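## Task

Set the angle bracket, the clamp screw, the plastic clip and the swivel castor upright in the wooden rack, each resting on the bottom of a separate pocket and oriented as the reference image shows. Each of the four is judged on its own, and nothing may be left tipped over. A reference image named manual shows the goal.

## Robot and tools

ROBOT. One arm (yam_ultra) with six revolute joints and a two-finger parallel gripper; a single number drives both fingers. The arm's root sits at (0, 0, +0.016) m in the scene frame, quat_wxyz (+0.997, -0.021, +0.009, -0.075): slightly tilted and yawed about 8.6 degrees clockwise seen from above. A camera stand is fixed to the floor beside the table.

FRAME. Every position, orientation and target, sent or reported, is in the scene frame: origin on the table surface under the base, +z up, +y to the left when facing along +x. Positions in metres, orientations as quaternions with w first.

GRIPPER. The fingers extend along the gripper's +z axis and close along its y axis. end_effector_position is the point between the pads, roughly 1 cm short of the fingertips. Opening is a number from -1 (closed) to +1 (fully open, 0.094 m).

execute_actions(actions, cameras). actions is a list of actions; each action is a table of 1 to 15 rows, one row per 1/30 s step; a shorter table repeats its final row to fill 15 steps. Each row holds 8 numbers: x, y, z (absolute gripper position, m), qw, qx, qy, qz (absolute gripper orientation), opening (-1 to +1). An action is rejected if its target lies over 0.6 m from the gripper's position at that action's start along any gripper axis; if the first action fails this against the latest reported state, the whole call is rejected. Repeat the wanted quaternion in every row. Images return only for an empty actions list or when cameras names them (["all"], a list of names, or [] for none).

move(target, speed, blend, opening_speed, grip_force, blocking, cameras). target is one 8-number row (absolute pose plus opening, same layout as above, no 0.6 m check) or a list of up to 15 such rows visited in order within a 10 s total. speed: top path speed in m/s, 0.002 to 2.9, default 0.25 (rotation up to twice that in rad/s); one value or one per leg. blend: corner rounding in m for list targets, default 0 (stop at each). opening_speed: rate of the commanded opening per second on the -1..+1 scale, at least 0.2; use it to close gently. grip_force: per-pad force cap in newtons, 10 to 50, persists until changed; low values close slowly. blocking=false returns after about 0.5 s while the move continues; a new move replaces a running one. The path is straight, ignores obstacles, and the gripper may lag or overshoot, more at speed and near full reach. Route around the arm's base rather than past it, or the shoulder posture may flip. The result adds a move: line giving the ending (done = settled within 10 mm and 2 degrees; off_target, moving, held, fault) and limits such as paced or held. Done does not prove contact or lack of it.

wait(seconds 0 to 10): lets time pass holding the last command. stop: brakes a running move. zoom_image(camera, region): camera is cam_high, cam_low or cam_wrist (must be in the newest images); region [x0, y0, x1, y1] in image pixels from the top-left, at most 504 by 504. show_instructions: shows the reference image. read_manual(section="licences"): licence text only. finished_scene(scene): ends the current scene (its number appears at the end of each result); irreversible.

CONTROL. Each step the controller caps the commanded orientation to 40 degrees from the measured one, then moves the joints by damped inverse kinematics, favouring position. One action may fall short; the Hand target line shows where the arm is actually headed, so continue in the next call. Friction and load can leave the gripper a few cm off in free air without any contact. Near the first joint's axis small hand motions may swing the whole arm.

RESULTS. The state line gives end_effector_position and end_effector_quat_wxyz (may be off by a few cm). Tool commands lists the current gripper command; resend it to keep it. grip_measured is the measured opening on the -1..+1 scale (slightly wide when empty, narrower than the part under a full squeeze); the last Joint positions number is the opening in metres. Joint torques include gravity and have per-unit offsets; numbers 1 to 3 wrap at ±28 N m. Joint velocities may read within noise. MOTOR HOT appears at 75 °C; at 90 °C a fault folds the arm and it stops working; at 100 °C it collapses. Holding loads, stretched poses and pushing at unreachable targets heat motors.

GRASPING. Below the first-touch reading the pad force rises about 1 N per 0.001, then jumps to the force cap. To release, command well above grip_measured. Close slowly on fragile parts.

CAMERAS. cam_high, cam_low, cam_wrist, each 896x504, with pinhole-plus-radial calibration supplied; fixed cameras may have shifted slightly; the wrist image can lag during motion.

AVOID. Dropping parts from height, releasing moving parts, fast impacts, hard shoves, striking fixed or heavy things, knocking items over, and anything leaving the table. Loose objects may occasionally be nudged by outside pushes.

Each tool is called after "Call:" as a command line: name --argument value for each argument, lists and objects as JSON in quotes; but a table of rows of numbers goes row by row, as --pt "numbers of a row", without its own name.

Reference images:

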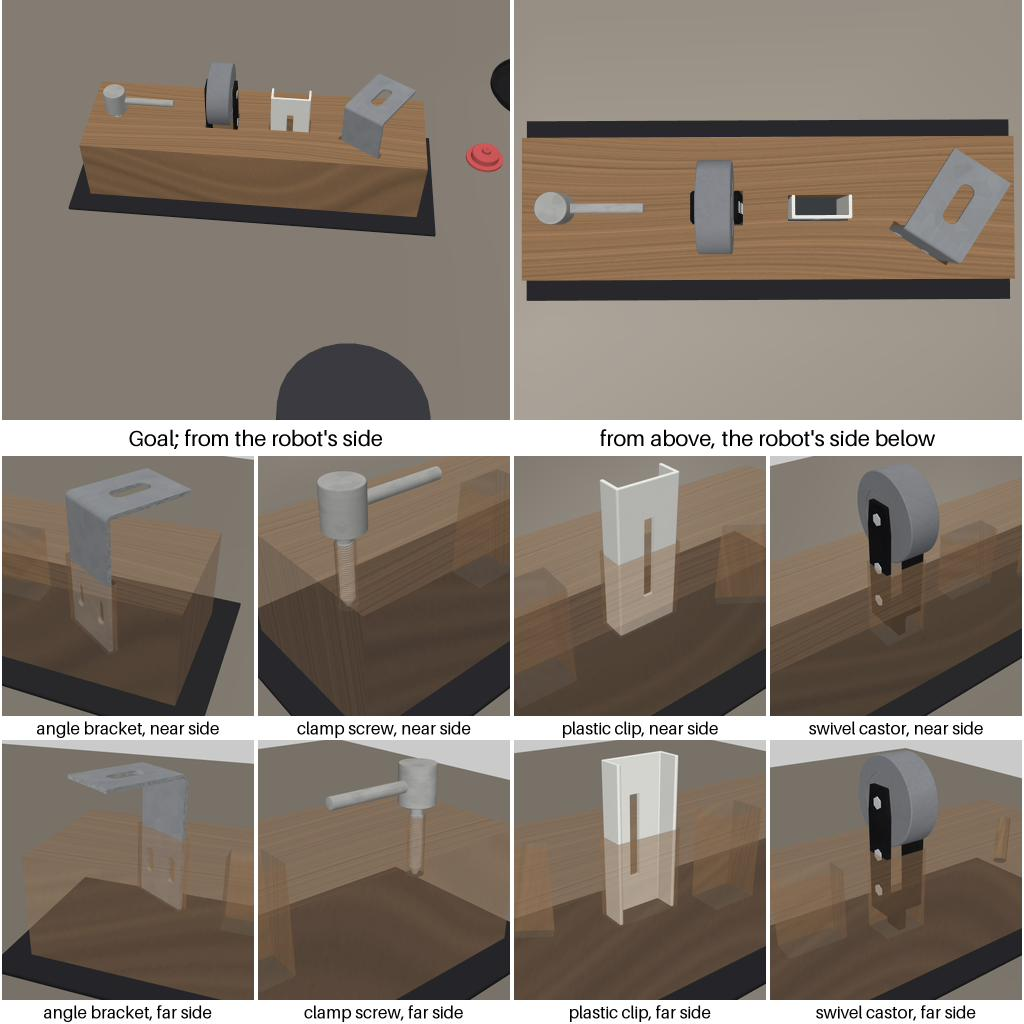

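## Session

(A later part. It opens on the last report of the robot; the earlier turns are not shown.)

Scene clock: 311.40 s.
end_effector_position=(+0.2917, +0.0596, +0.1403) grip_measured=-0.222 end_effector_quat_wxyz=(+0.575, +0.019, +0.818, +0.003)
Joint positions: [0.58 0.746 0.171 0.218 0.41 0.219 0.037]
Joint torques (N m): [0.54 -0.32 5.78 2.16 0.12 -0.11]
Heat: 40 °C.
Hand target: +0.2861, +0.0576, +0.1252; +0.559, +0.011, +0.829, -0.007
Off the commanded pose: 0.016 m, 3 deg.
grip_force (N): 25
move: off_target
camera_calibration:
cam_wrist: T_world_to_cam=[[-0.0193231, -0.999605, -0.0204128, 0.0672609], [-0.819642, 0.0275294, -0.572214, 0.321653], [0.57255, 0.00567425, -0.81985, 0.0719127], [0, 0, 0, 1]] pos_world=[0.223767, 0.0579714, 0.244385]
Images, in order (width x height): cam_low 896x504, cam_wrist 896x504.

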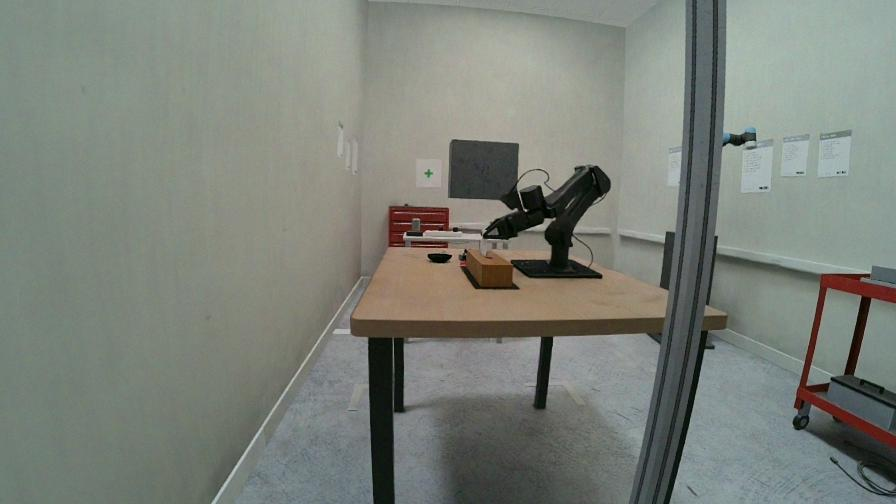

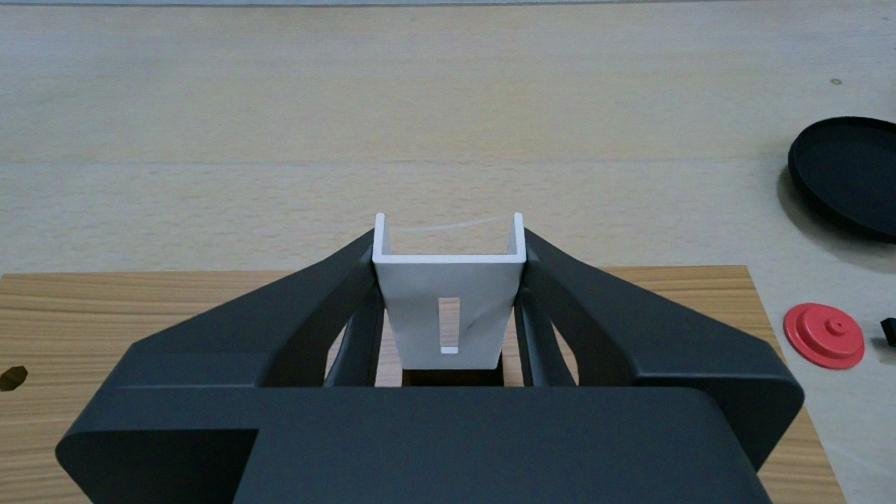

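Call:
move --pt "0.280 0.0570 0.142 0.559 0.0108 0.829 -0.0073 -0.4" --pt "0.279 0.0570 0.125 0.559 0.0108 0.829 -0.0073 -0.4" --speed 0.05 --cameras '["cam_wrist","cam_low"]'

Call:
zoom_image --camera "cam_wrist" --region '[350, 190, 550, 400]'

Call:
zoom_image --camera "cam_low" --region '[460, 220, 520, 300]'

Scene clock: 334.20 s.
end_effector_position=(+0.2830, +0.0597, +0.1351) grip_measured=-0.222 end_effector_quat_wxyz=(+0.567, +0.012, +0.824, +0.001)
Joint positions: [0.598 0.688 0.158 0.152 0.417 0.219 0.037]
Joint torques (N m): [0.59 -0.28 6.06 2.25 0.2 -0.03]
Heat: 39 °C.
Hand target: +0.2792, +0.0570, +0.1252; +0.559, +0.011, +0.829, -0.007
Off the commanded pose: 0.011 m, 1 deg.
grip_force (N): 25
move: off_target
camera_calibration:
cam_wrist: T_world_to_cam=[[-0.0082875, -0.999923, -0.00918824, 0.0624583], [-0.830743, 0.0119992, -0.556526, 0.313482], [0.556594, 0.00302086, -0.830779, 0.0786767], [0, 0, 0, 1]] pos_world=[0.21715, 0.0584543, 0.240398]
Images, in order (width x height): cam_low 896x504, cam_wrist 896x504.

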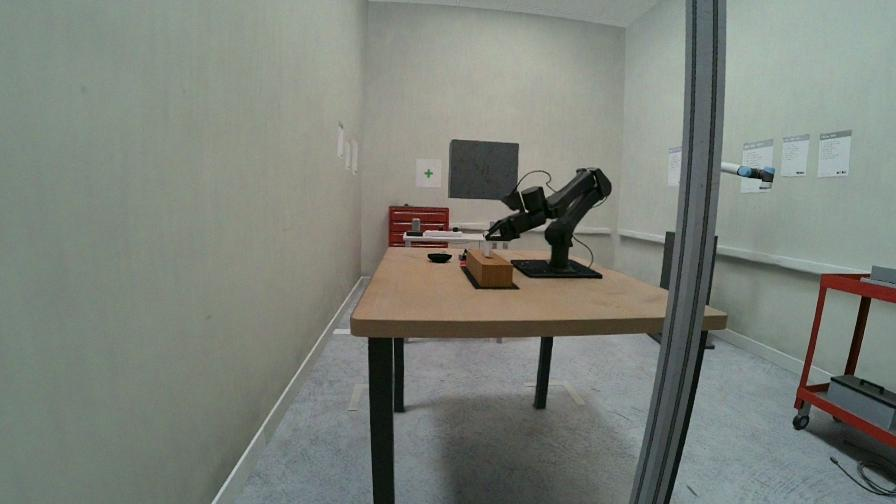

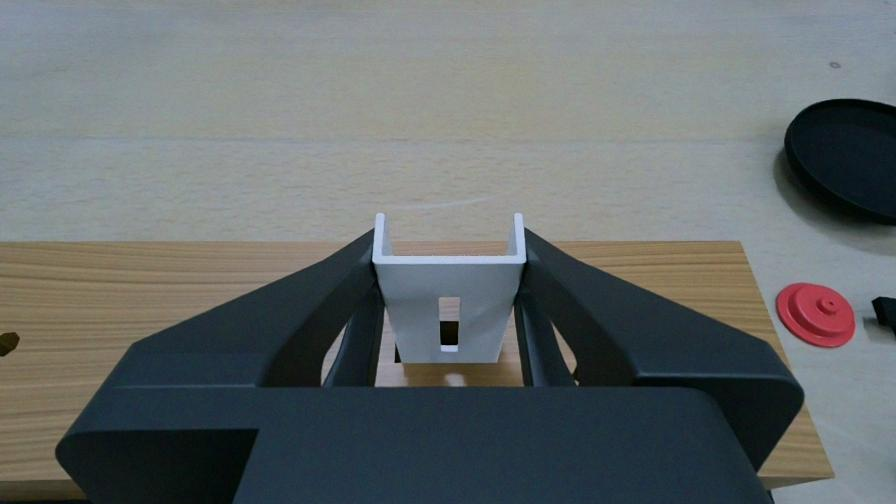

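Scaled by 2.400 from the camera's 896x504 image, which has a finer 1280x720 frame.

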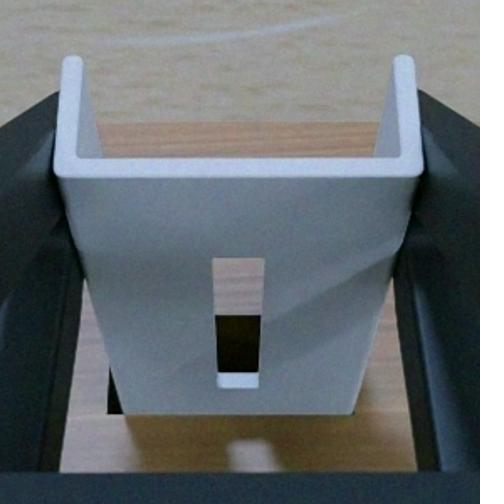

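Scaled by 6.300 from the camera's 896x504 image, which has a finer 1280x720 frame.

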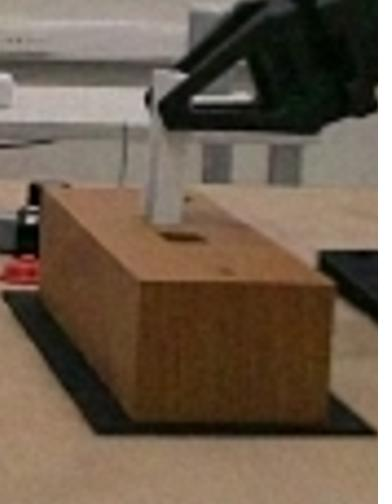

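Call:
move --target '[0.2795, 0.0580, 0.108, 0.559, 0.0108, 0.829, -0.0073, -0.4]' --speed 0.04 --cameras '["cam_wrist","cam_low"]'

Call:
zoom_image --camera "cam_wrist" --region '[350, 190, 550, 400]'

Call:
zoom_image --camera "cam_low" --region '[460, 220, 520, 300]'

Scene clock: 341.30 s.
end_effector_position=(+0.2842, +0.0610, +0.1177) grip_measured=-0.222 end_effector_quat_wxyz=(+0.567, +0.010, +0.824, +0.000)
Joint positions: [0.607 0.774 0.099 0.296 0.425 0.219 0.037]
Joint torques (N m): [0.75 -0.54 5.72 2.25 0.18 0.04]
Heat: 38 °C.
Hand target: +0.2797, +0.0580, +0.1081; +0.559, +0.011, +0.829, -0.007
Off the commanded pose: 0.011 m, 1 deg.
grip_force (N): 25
move: off_target
camera_calibration:
cam_wrist: T_world_to_cam=[[-0.00715107, -0.999958, -0.00581513, 0.0629046], [-0.830547, 0.00917798, -0.556873, 0.3049], [0.556902, 0.000847505, -0.830577, 0.0636234], [0, 0, 0, 1]] pos_world=[0.218251, 0.0600496, 0.223]
Images, in order (width x height): cam_low 896x504, cam_wrist 896x504.

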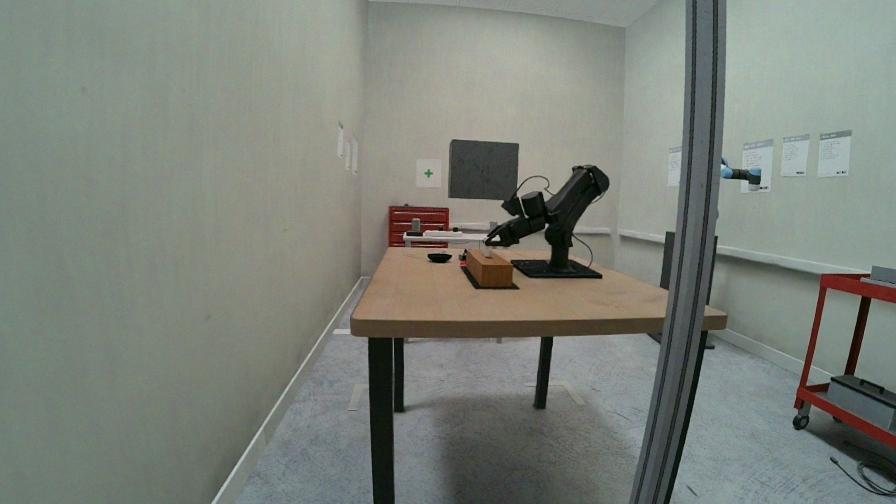

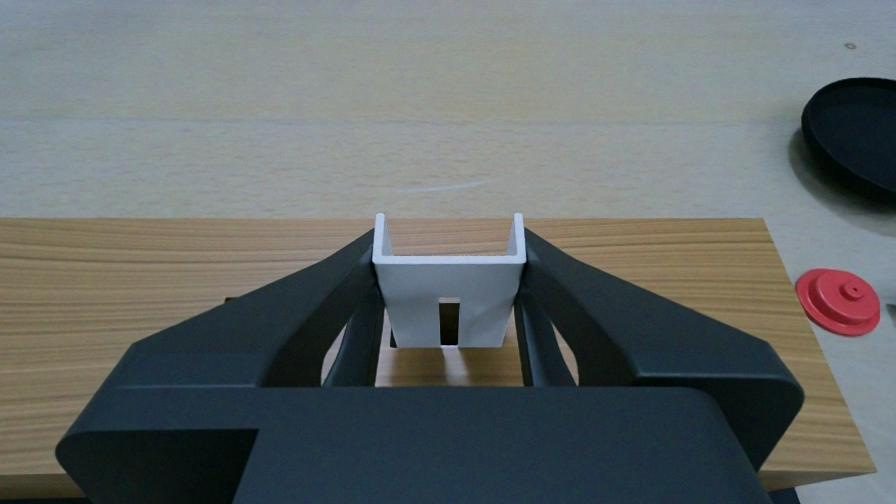

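Scaled by 2.400 from the camera's 896x504 image, which has a finer 1280x720 frame.

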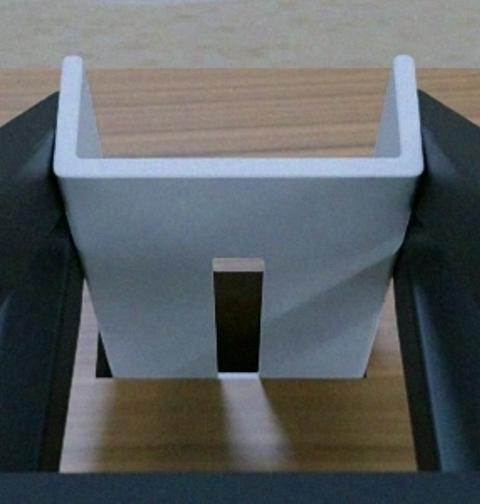

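Scaled by 6.300 from the camera's 896x504 image, which has a finer 1280x720 frame.

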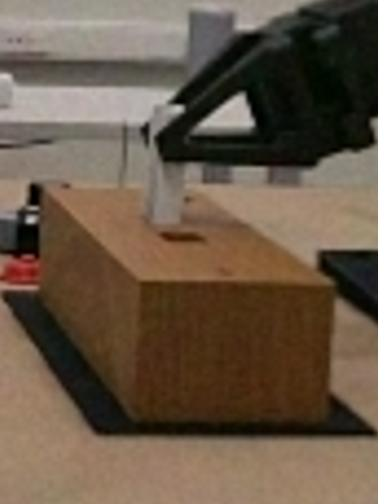

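Call:
move --target '[0.2790, 0.0585, 0.097, 0.555, 0.0108, 0.832, -0.0073, -0.4]' --speed 0.04 --cameras '["cam_wrist"]'

Scene clock: 348.43 s.
end_effector_position=(+0.2849, +0.0616, +0.1085) grip_measured=-0.222 end_effector_quat_wxyz=(+0.566, +0.009, +0.824, -0.001)
Joint positions: [0.611 0.837 0.073 0.382 0.429 0.219 0.037]
Joint torques (N m): [0.68 -0.62 5.44 2.21 0.19 0.1]
Heat: 38 °C.
Hand target: +0.2792, +0.0585, +0.0971; +0.555, +0.010, +0.832, -0.007
Off the commanded pose: 0.013 m, 2 deg.
grip_force (N): 25
move: off_target
camera_calibration:
cam_wrist: T_world_to_cam=[[-0.00691557, -0.999972, -0.00288774, 0.0630783], [-0.831873, 0.00735554, -0.554918, 0.300693], [0.554924, -0.00143534, -0.8319, 0.0564505], [0, 0, 0, 1]] pos_world=[0.219248, 0.0609458, 0.214003]
Images, in order (width x height): cam_wrist 896x504.

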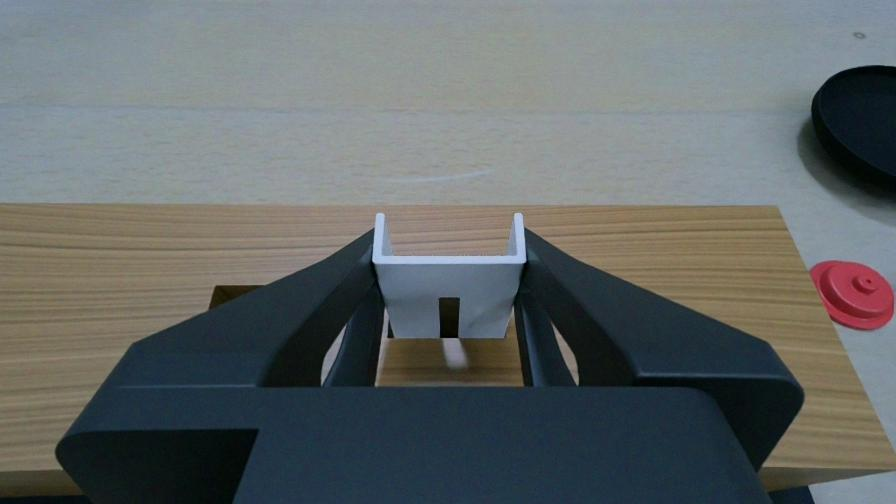

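Call:
move --target '[0.2785, 0.0585, 0.089, 0.555, 0.0108, 0.832, -0.0073, -0.4]' --speed 0.04

Call:
move --target '[0.2785, 0.0585, 0.089, 0.555, 0.0108, 0.832, -0.0073, -0.05]' --opening_speed 0.3 --cameras '["cam_wrist","cam_low"]'

Call:
zoom_image --camera "cam_low" --region '[460, 220, 520, 300]'

Scene clock: 353.77 s.
end_effector_position=(+0.2853, +0.0618, +0.1017) grip_measured=-0.222 end_effector_quat_wxyz=(+0.568, +0.010, +0.823, +0.000)
Joint positions: [0.614 0.896 0.046 0.472 0.434 0.22 0.037]
Joint torques (N m): [0.77 -0.75 5.08 2.15 0.2 0.09]
Heat: 38 °C.
Hand target: +0.2788, +0.0585, +0.0893; +0.555, +0.011, +0.832, -0.007
Off the commanded pose: 0.015 m, 2 deg.
grip_force (N): 25
move: off_target

Scene clock: 355.13 s.
end_effector_position=(+0.2842, +0.0616, +0.0997) grip_measured=-0.052 end_effector_quat_wxyz=(+0.566, +0.010, +0.824, +0.000)
Joint positions: [0.616 0.896 0.042 0.473 0.434 0.222 0.045]
Joint torques (N m): [0.68 -0.75 5.53 2.16 0.22 0.06]
Heat: 38 °C.
Hand target: +0.2787, +0.0584, +0.0891; +0.555, +0.011, +0.832, -0.007
Off the commanded pose: 0.013 m, 2 deg.
grip_force (N): 25
move: off_target
camera_calibration:
cam_wrist: T_world_to_cam=[[-0.00753372, -0.999963, -0.00413894, 0.0632399], [-0.831268, 0.0085633, -0.555806, 0.295067], [0.555821, -0.000746719, -0.831302, 0.0491283], [0, 0, 0, 1]] pos_world=[0.218449, 0.0607475, 0.205102]
Images, in order (width x height): cam_low 896x504, cam_wrist 896x504.

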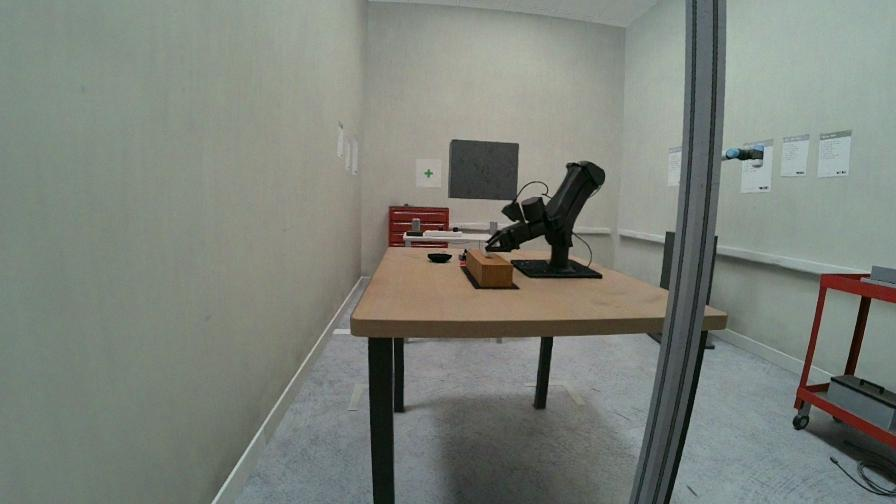

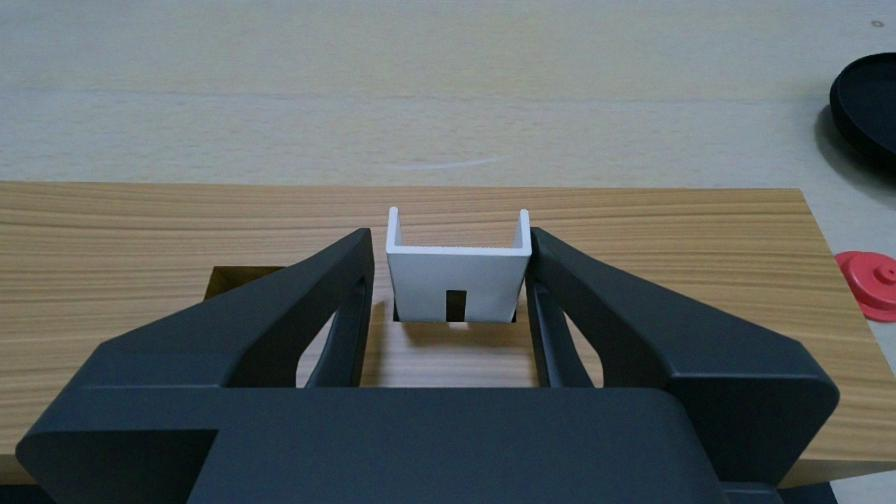

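Scaled by 6.300 from the camera's 896x504 image, which has a finer 1280x720 frame.

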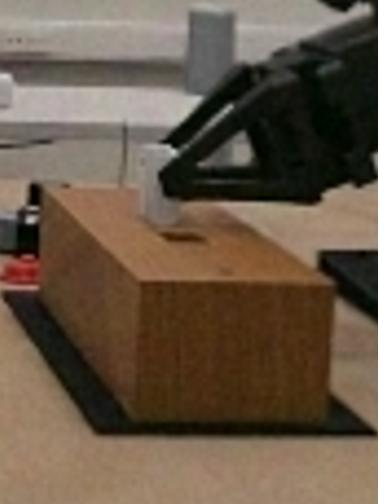

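Call:
move --pt "0.262 0.06 0.135 0.559 0.0108 0.829 -0.0073 0.0" --pt "0.27 -0.1 0.24 0.0 0.4 0.917 0 0.6" --pt "0.308 -0.262 0.11 -0.1645 0.743 0.623 0.196 0.6" --speed '[0.08,0.4,0.4]' --blend '[0.01,0.05,0]' --cameras '["cam_wrist","cam_high"]'

Scene clock: 377.93 s.
end_effector_position=(+0.3044, -0.2596, +0.1097) grip_measured=+0.598 end_effector_quat_wxyz=(-0.095, +0.753, +0.623, +0.191)
Joint positions: [-0.752 2.301 2.073 -1.575 -0.419 0.806 0.075]
Joint torques (N m): [-0.76 -11.92 8.36 -0.17 -0.32 0.02]
Heat: 38 °C.
Hand target: +0.3078, -0.2616, +0.1096; -0.095, +0.756, +0.617, +0.197
Off the commanded pose: 0.004 m, 8 deg.
joint sent to its limit — joint 4 (wrist pitch), lower limit. The joint targets are off in orientation, not in position.
grip_force (N): 25
move: off_target; blend cut to 0 m at target 2; target 2's new opening was sent with the hand 0.006 m and 6 deg from that target
camera_calibration:
cam_wrist: T_world_to_cam=[[-0.974017, 0.200786, -0.104761, 0.359283], [0.015013, 0.518805, 0.854761, 0.0401899], [0.225975, 0.830979, -0.508339, 0.32684], [0, 0, 0, 1]] pos_world=[0.275486, -0.364587, 0.169432]
Images, in order (width x height): cam_high 896x504, cam_wrist 896x504.

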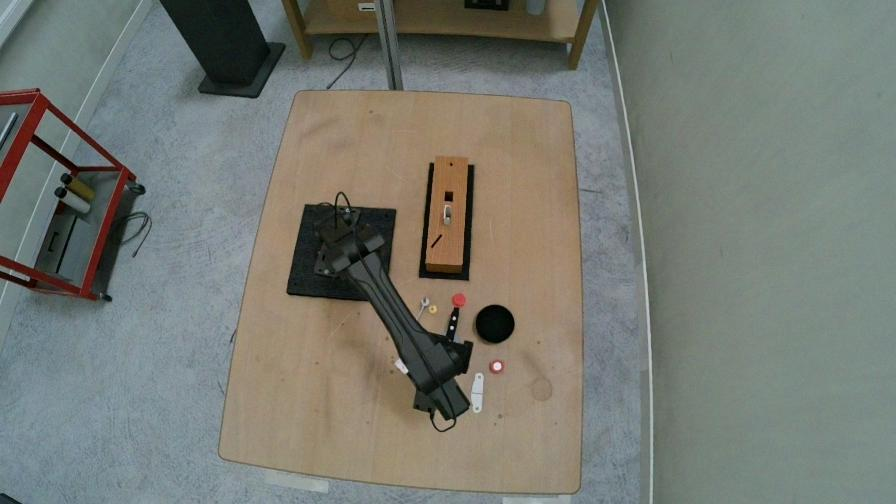

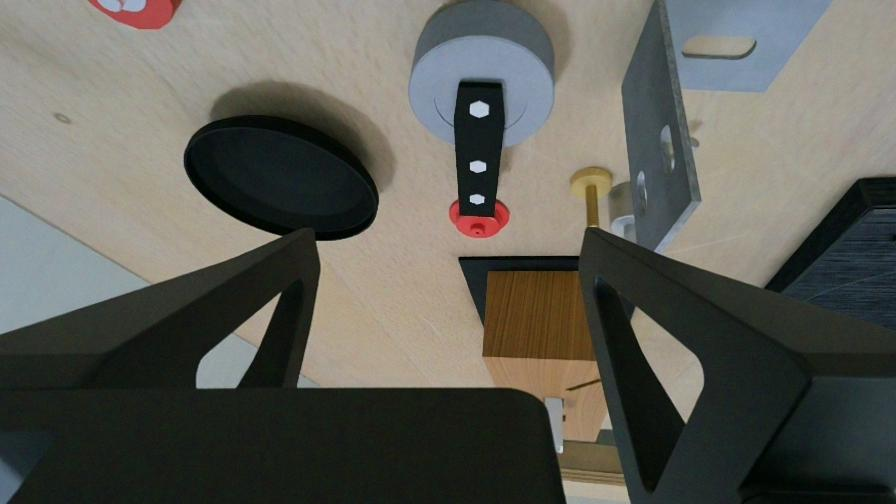

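Call:
move --target '[0.302, -0.262, 0.065, -0.1645, 0.743, 0.623, 0.196, 0.6]' --speed 0.15 --cameras '["cam_wrist"]'

Scene clock: 392.63 s.
end_effector_position=(+0.3010, -0.2581, +0.0664) grip_measured=+0.598 end_effector_quat_wxyz=(-0.146, +0.748, +0.618, +0.194)
Joint positions: [-0.752 2.422 2.082 -1.575 -0.419 0.781 0.075]
Joint torques (N m): [-1.05 -12.74 8.25 -0.36 -0.24 -0.1]
Heat: 39 °C.
Hand target: +0.3018, -0.2617, +0.0647; -0.146, +0.746, +0.620, +0.195
Off the commanded pose: 0.004 m, 2 deg.
joint sent to its limit — joint 4 (wrist pitch), lower limit. The joint targets still meet the commanded pose.
grip_force (N): 25
move: done
camera_calibration:
cam_wrist: T_world_to_cam=[[-0.981469, 0.189108, -0.0309457, 0.345463], [0.0576379, 0.445352, 0.893498, 0.0420999], [0.18275, 0.875157, -0.447999, 0.324791], [0, 0, 0, 1]] pos_world=[0.277279, -0.368322, 0.11858]
Images, in order (width x height): cam_wrist 896x504.

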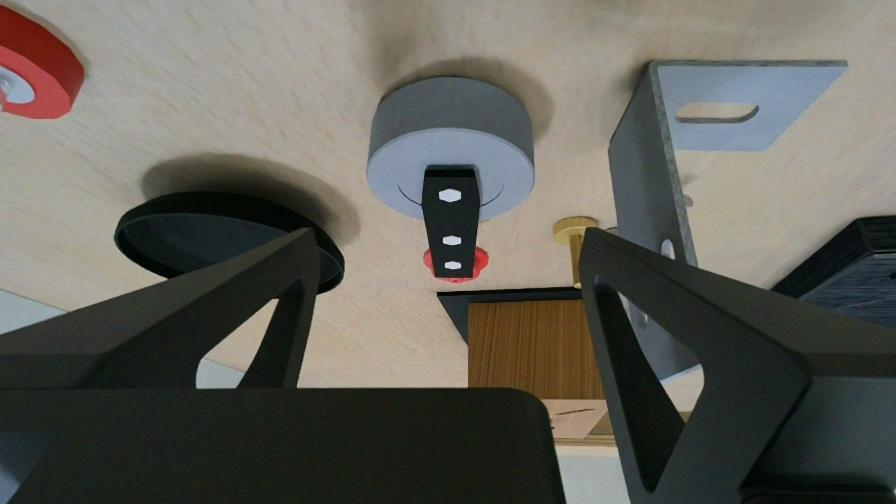

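Call:
move --pt "0.3015 -0.266 0.045 -0.1645 0.743 0.623 0.196 0.36" --pt "0.3015 -0.266 0.017 -0.1645 0.743 0.623 0.196 0.36" --speed '[0.1,0.05]' --cameras '["cam_wrist"]'

Scene clock: 403.97 s.
end_effector_position=(+0.3053, -0.2659, +0.0312) grip_measured=+0.362 end_effector_quat_wxyz=(-0.154, +0.743, +0.622, +0.196)
Joint positions: [-0.752 2.513 2.099 -1.522 -0.419 0.763 0.064]
Joint torques (N m): [-1.02 -12.34 4.86 -0.16 -0.22 -0.14]
Heat: 39 °C.
Hand target: +0.3013, -0.2657, +0.0173; -0.164, +0.741, +0.621, +0.195
Off the commanded pose: 0.015 m, 1 deg.
grip_force (N): 25
move: off_target
camera_calibration:
cam_wrist: T_world_to_cam=[[-0.984282, 0.174875, -0.0246684, 0.346878], [0.0545536, 0.433913, 0.899301, 0.0745319], [0.167969, 0.88382, -0.436633, 0.321485], [0, 0, 0, 1]] pos_world=[0.283361, -0.377135, 0.0819012]
Images, in order (width x height): cam_wrist 896x504.

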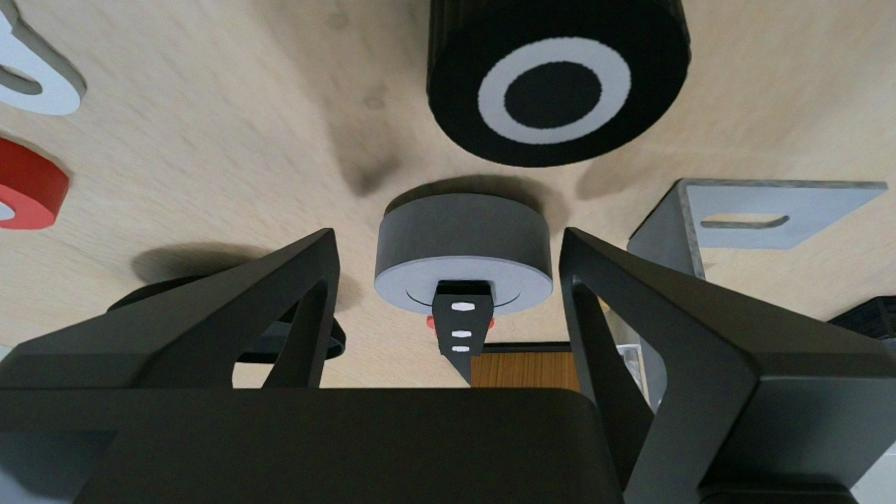

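Call:
move --pt "0.297 -0.263 0.02 -0.1645 0.743 0.623 0.196 0.36" --pt "0.2965 -0.263 0.006 -0.1645 0.743 0.623 0.196 0.36" --speed '[0.08,0.04]' --cameras '["cam_wrist"]'

Scene clock: 412.33 s.
end_effector_position=(+0.3000, -0.2601, +0.0173) grip_measured=+0.362 end_effector_quat_wxyz=(-0.164, +0.742, +0.620, +0.197)
Joint positions: [-0.752 2.513 2.036 -1.48 -0.419 0.759 0.064]
Joint torques (N m): [-1.48 -13.59 4.4 -0.08 -0.15 -0.14]
Heat: 38 °C.
Hand target: +0.2965, -0.2628, +0.0063; -0.164, +0.741, +0.621, +0.195
Off the commanded pose: 0.012 m, 0 deg.
grip_force (N): 25
move: off_target
camera_calibration:
cam_wrist: T_world_to_cam=[[-0.984966, 0.172428, -0.0105101, 0.339668], [0.0636964, 0.419061, 0.905721, 0.0780989], [0.160576, 0.891435, -0.423744, 0.315275], [0, 0, 0, 1]] pos_world=[0.278962, -0.372344, 0.06643]
Images, in order (width x height): cam_wrist 896x504.

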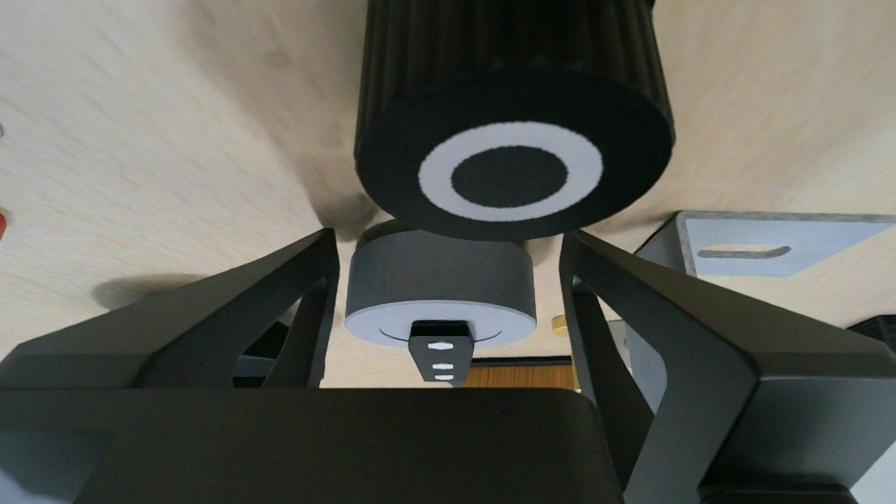

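Call:
move --pt "0.2965 -0.263 0.008 -0.1645 0.743 0.623 0.196 -0.1" --pt "0.305 -0.235 0.12 -0.1645 0.743 0.623 0.196 -0.1" --speed '[0.05,0.15]' --opening_speed 0.6 --grip_force 40 --cameras '["cam_wrist"]'

Scene clock: 420.53 s.
end_effector_position=(+0.3059, -0.2423, +0.1164) grip_measured=-0.098 end_effector_quat_wxyz=(-0.102, +0.752, +0.622, +0.193)
Joint positions: [-0.726 2.253 2.017 -1.571 -0.428 0.829 0.042]
Joint torques (N m): [-0.1 -14.19 4.83 -0.16 -0.35 0.05]
Heat: 38 °C.
Hand target: +0.3049, -0.2349, +0.1194; -0.110, +0.753, +0.617, +0.198
Off the commanded pose: 0.008 m, 7 deg.
joint sent to its limit — joint 4 (wrist pitch), lower limit. The joint targets are off in orientation, not in position.
grip_force (N): 40
move: off_target
camera_calibration:
cam_wrist: T_world_to_cam=[[-0.97512, 0.199196, -0.0972683, 0.357043], [0.017768, 0.507607, 0.861405, 0.0211934], [0.220963, 0.838246, -0.498518, 0.317702], [0, 0, 0, 1]] pos_world=[0.277583, -0.348192, 0.174853]
Images, in order (width x height): cam_wrist 896x504.

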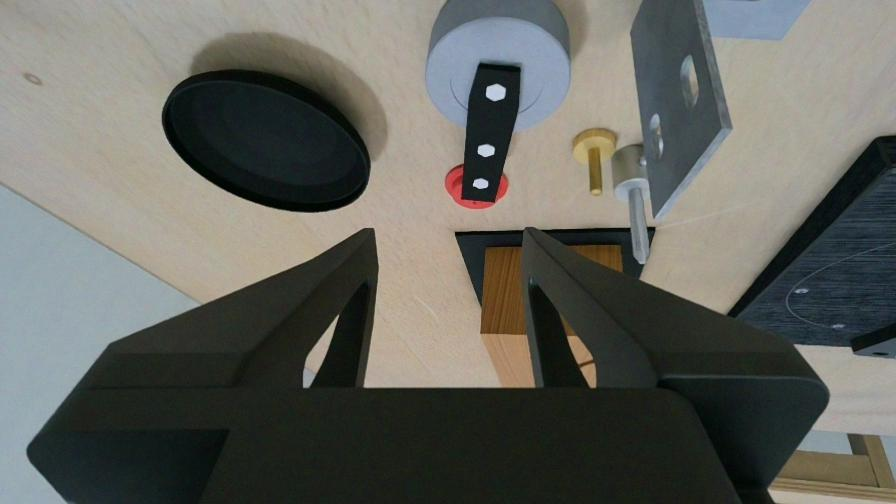

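Call:
move --pt "0.28 -0.20 0.2 0 0.4 0.917 0 0.5" --pt "0.185 -0.235 0.13 0.568 0.115 0.811 -0.0806 0.5" --speed 0.35 --blend '[0.04,0]' --cameras '["cam_wrist"]'

Scene clock: 444.07 s.
end_effector_position=(+0.1852, -0.2422, +0.1369) grip_measured=+0.498 end_effector_quat_wxyz=(+0.564, +0.112, +0.812, -0.095)
Joint positions: [-1.326 1.28 0.417 0.099 -1.063 -0.681 0.07]
Joint torques (N m): [-0.53 -3.08 4.88 1.77 -0.53 -0.04]
Heat: 40 °C.
Hand target: +0.1851, -0.2351, +0.1301; +0.568, +0.115, +0.811, -0.081
Off the commanded pose: 0.010 m, 2 deg.
grip_force (N): 40
move: done
camera_calibration:
cam_wrist: T_world_to_cam=[[-0.280081, -0.959312, 0.0357196, -0.186236], [-0.796345, 0.2114, -0.566696, 0.280118], [0.536087, -0.187166, -0.823153, 0.0922498], [0, 0, 0, 1]] pos_world=[0.121456, -0.22061, 0.24133]
Images, in order (width x height): cam_wrist 896x504.

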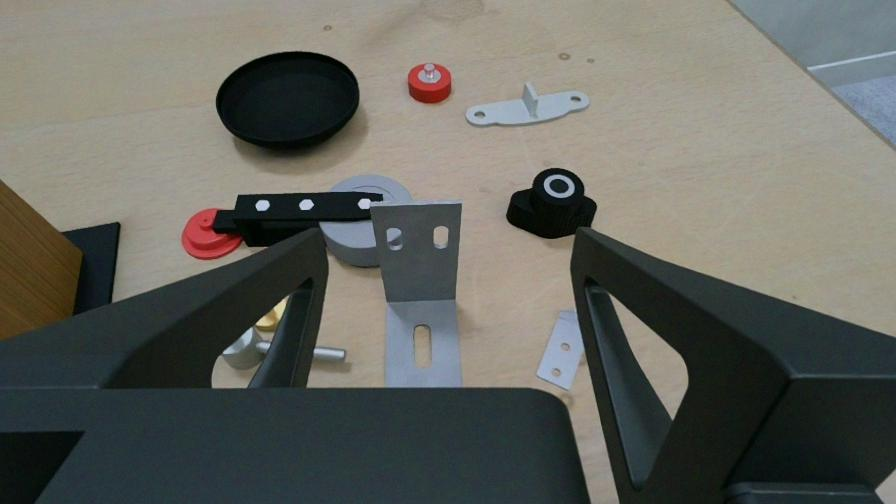

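Call:
move --pt "0.19 -0.233 0.05 0.568 0.112 0.8115 -0.0783 0.3" --pt "0.242 -0.248 0.044 0.568 0.112 0.8115 -0.0783 0.3" --speed '[0.15,0.08]' --cameras '["cam_wrist"]'

Scene clock: 458.00 s.
end_effector_position=(+0.2394, -0.2461, +0.0462) grip_measured=+0.302 end_effector_quat_wxyz=(+0.569, +0.109, +0.811, -0.081)
Joint positions: [-1.075 1.897 0.294 1.051 -0.888 -0.407 0.061]
Joint torques (N m): [0.38 -5.24 4.52 2.01 -0.13 0.17]
Heat: 37 °C.
Hand target: +0.2419, -0.2480, +0.0441; +0.568, +0.112, +0.812, -0.078
Off the commanded pose: 0.004 m, 0 deg.
grip_force (N): 40
move: done
camera_calibration:
cam_wrist: T_world_to_cam=[[-0.260748, -0.965298, 0.0144809, -0.176551], [-0.794307, 0.205986, -0.57153, 0.271165], [0.548714, -0.160527, -0.820453, -0.00880483], [0, 0, 0, 1]] pos_world=[0.174184, -0.227694, 0.150312]
Images, in order (width x height): cam_wrist 896x504.

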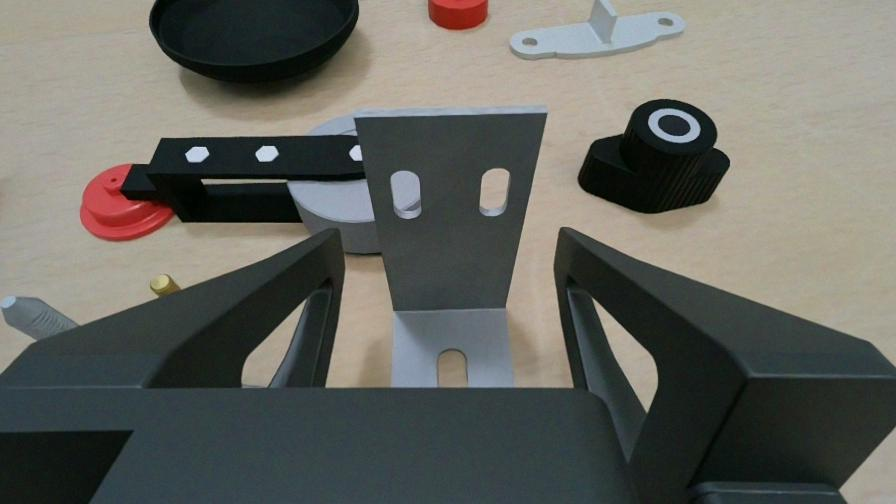

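Call:
move --pt "0.2425 -0.248 0.044 0.568 0.112 0.8115 -0.0783 0.3" --pt "0.2425 -0.248 0.044 0.568 0.112 0.8115 -0.0783 -0.5" --speed 0.06 --opening_speed 0.7 --cameras '["cam_wrist"]'

Scene clock: 466.97 s.
end_effector_position=(+0.2398, -0.2462, +0.0464) grip_measured=-0.198 end_effector_quat_wxyz=(+0.569, +0.110, +0.811, -0.082)
Joint positions: [-1.073 1.897 0.294 1.054 -0.886 -0.403 0.038]
Joint torques (N m): [0.47 -5.24 4.6 2.05 -0.2 0.04]
Heat: 37 °C.
Hand target: +0.2425, -0.2480, +0.0441; +0.568, +0.112, +0.812, -0.078
Off the commanded pose: 0.004 m, 0 deg.
grip_force (N): 40
move: done
camera_calibration:
cam_wrist: T_world_to_cam=[[-0.261871, -0.964999, 0.0141816, -0.176262], [-0.793733, 0.206989, -0.571964, 0.271732], [0.549009, -0.161037, -0.820156, -0.00903395], [0, 0, 0, 1]] pos_world=[0.174484, -0.227793, 0.150511]
Images, in order (width x height): cam_wrist 896x504.

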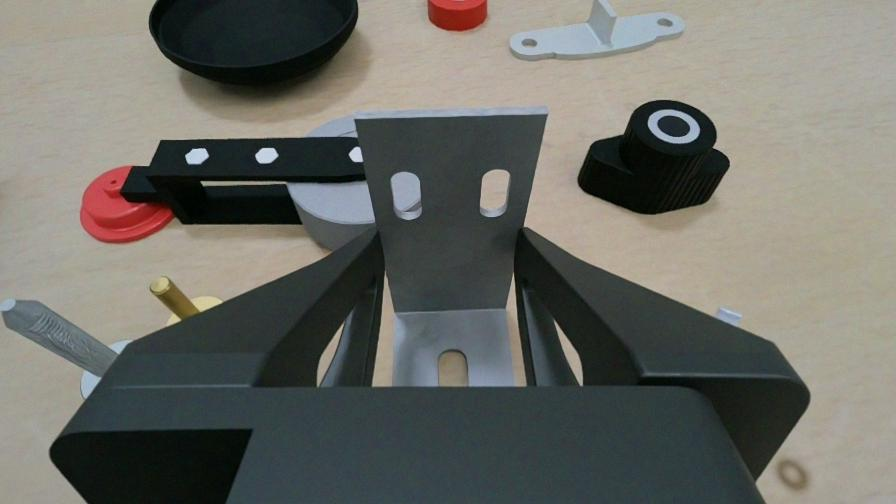

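Call:
move --pt "0.235 -0.246 0.15 0.568 0.112 0.8115 -0.0783 -0.5" --pt "0.15 -0.25 0.15 -0.150 0.4925 0.853 0.0868 -0.5" --pt "0.141 -0.242 0.06 -0.150 0.4925 0.853 0.0868 -0.5" --speed '[0.15,0.3,0.15]' --blend '[0.02,0,0]' --cameras '["cam_wrist"]'

Scene clock: 479.53 s.
end_effector_position=(+0.1422, -0.2433, +0.0651) grip_measured=-0.201 end_effector_quat_wxyz=(-0.142, +0.493, +0.854, +0.090)
Joint positions: [-0.926 2.013 1.446 -1.367 -0.039 -0.043 0.038]
Joint torques (N m): [0.12 -9.57 4.93 -0.22 0.04 0.05]
Heat: 37 °C.
Hand target: +0.1409, -0.2420, +0.0601; -0.150, +0.492, +0.853, +0.087
Off the commanded pose: 0.005 m, 1 deg.
grip_force (N): 40
move: done
camera_calibration:
cam_wrist: T_world_to_cam=[[-0.863901, -0.503173, -0.0221697, 0.00100994], [-0.307653, 0.492338, 0.814219, 0.114401], [-0.398778, 0.710226, -0.580134, 0.391487], [0, 0, 0, 1]] pos_world=[0.192185, -0.33386, 0.13399]
Images, in order (width x height): cam_wrist 896x504.

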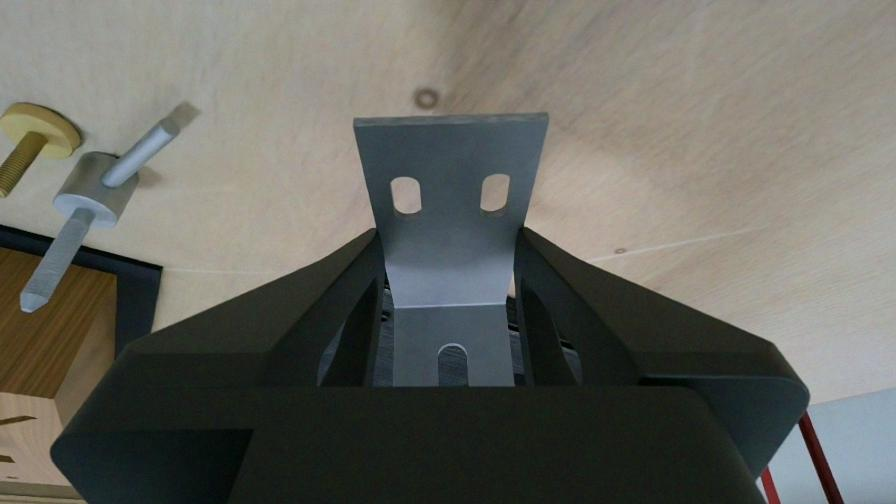

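Call:
move --pt "0.141 -0.242 0.035 -0.150 0.4925 0.853 0.0868 -0.5" --pt "0.141 -0.242 0.009 -0.150 0.4925 0.853 0.0868 -0.5" --speed '[0.15,0.05]' --cameras '["cam_wrist"]'

Scene clock: 484.10 s.
end_effector_position=(+0.1422, -0.2443, +0.0171) grip_measured=-0.201 end_effector_quat_wxyz=(-0.141, +0.492, +0.854, +0.088)
Joint positions: [-0.922 2.082 1.345 -1.194 -0.039 -0.04 0.038]
Joint torques (N m): [0.27 -9.36 4.36 -0.17 0.06 0.09]
Heat: 37 °C.
Hand target: +0.1409, -0.2418, +0.0092; -0.150, +0.492, +0.853, +0.087
Off the commanded pose: 0.009 m, 1 deg.
grip_force (N): 40
move: done
camera_calibration:
cam_wrist: T_world_to_cam=[[-0.862632, -0.50539, -0.0211371, -0.00130737], [-0.309156, 0.493691, 0.812829, 0.154591], [-0.400361, 0.707707, -0.582118, 0.363966], [0, 0, 0, 1]] pos_world=[0.192383, -0.334563, 0.0861872]
Images, in order (width x height): cam_wrist 896x504.

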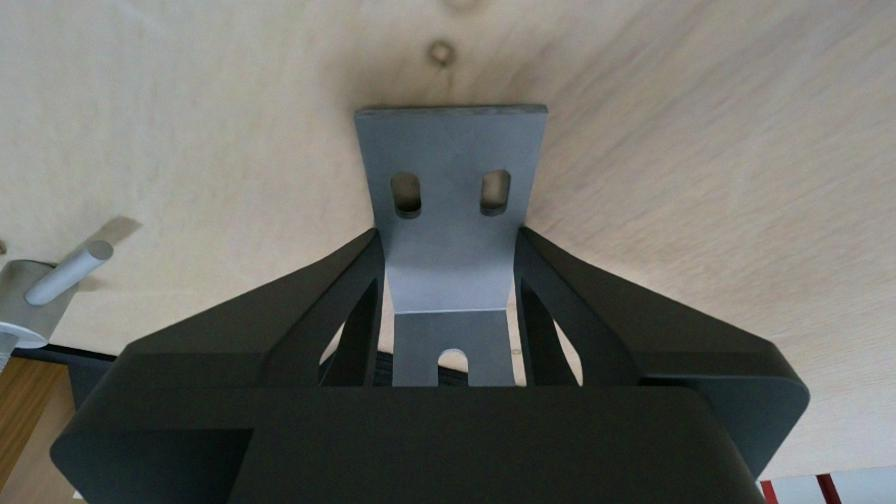

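Call:
move --pt "0.13 -0.25 0.06 -0.140 0.55 0.82 0.09 -0.5" --pt "0.097 -0.362 0.05 -0.124 0.602 0.783 0.095 -0.5" --pt "0.097 -0.362 0.007 -0.124 0.602 0.783 0.095 -0.5" --speed '[0.2,0.25,0.06]' --cameras '["cam_wrist","cam_low"]'

Scene clock: 496.23 s.
end_effector_position=(+0.0978, -0.3633, +0.0189) grip_measured=-0.201 end_effector_quat_wxyz=(-0.117, +0.607, +0.781, +0.093)
Joint positions: [-1.175 2.406 1.889 -1.387 -0.031 -0.013 0.038]
Joint torques (N m): [-0.24 -11.95 4.93 -0.02 0.03 -0.09]
Heat: 37 °C.
Hand target: +0.0970, -0.3617, +0.0072; -0.124, +0.602, +0.783, +0.095
Off the commanded pose: 0.012 m, 1 deg.
grip_force (N): 40
move: off_target
camera_calibration:
cam_wrist: T_world_to_cam=[[-0.967558, -0.252375, -0.0117372, 0.0023596], [-0.162994, 0.588044, 0.792235, 0.218519], [-0.193038, 0.768447, -0.610103, 0.433762], [0, 0, 0, 1]] pos_world=[0.121633, -0.461226, 0.091549]
Images, in order (width x height): cam_low 896x504, cam_wrist 896x504.

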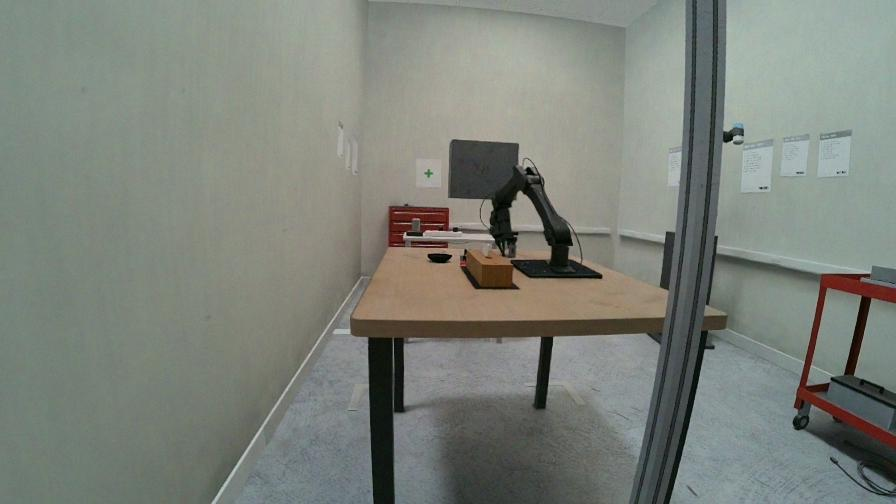

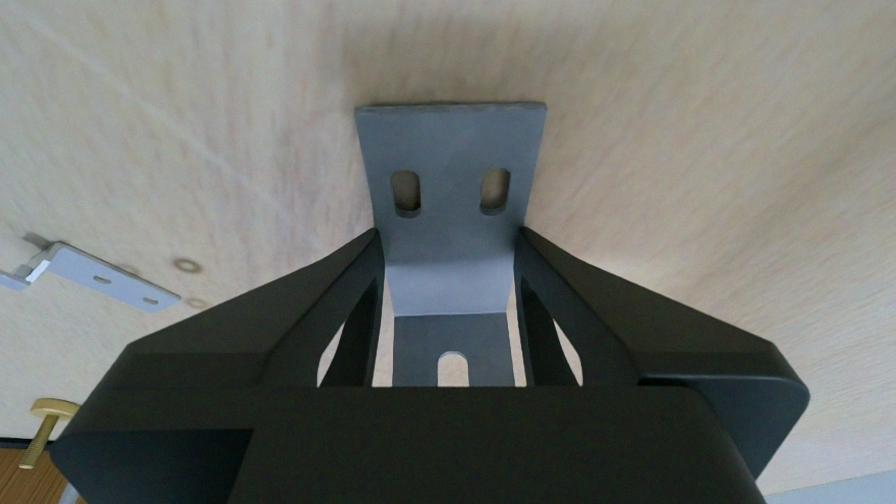

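Call:
move --pt "0.097 -0.362 0.012 -0.124 0.602 0.783 0.095 0.15" --pt "0.105 -0.385 0.07 -0.124 0.602 0.783 0.095 0.15" --pt "0.09 -0.32 0.17 0.2 0.59 0.77 -0.13 0.15" --pt "0.076 -0.284 0.105 0.426 0.513 0.668 -0.327 0.15" --speed '[0.05,0.12,0.3,0.2]' --cameras '["cam_wrist"]'

Scene clock: 508.83 s.
end_effector_position=(+0.0799, -0.2869, +0.1125) grip_measured=+0.148 end_effector_quat_wxyz=(+0.432, +0.504, +0.671, -0.329)
Joint positions: [-1.201 0.927 0.131 0.34 -0.065 -0.002 0.054]
Joint torques (N m): [-0.47 -0.92 5.76 2.51 0.07 0.09]
Heat: 37 °C.
Hand target: +0.0760, -0.2840, +0.1050; +0.426, +0.514, +0.669, -0.327
Off the commanded pose: 0.009 m, 1 deg.
grip_force (N): 40
move: done
camera_calibration:
cam_wrist: T_world_to_cam=[[-0.958469, -0.284974, 0.0112367, -0.0072258], [-0.250872, 0.823721, -0.508476, 0.317439], [0.135647, -0.490178, -0.861003, 0.0696142], [0, 0, 0, 1]] pos_world=[0.0632677, -0.229417, 0.221429]
Images, in order (width x height): cam_wrist 896x504.

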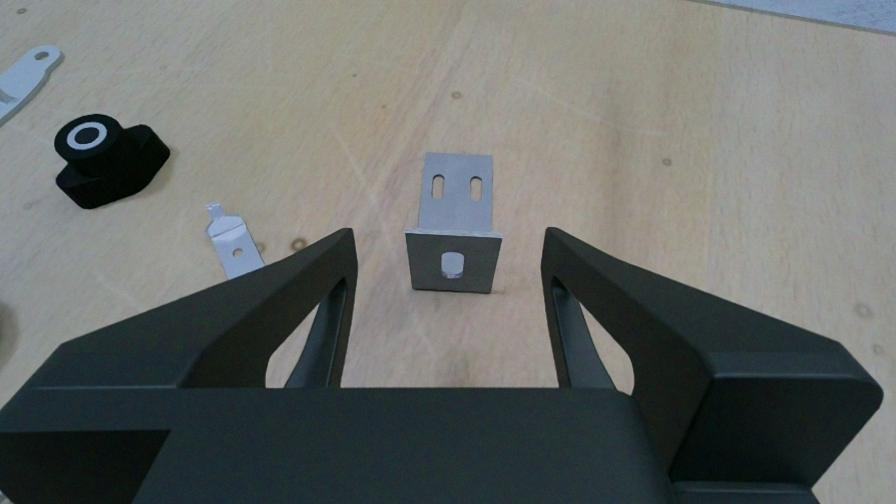

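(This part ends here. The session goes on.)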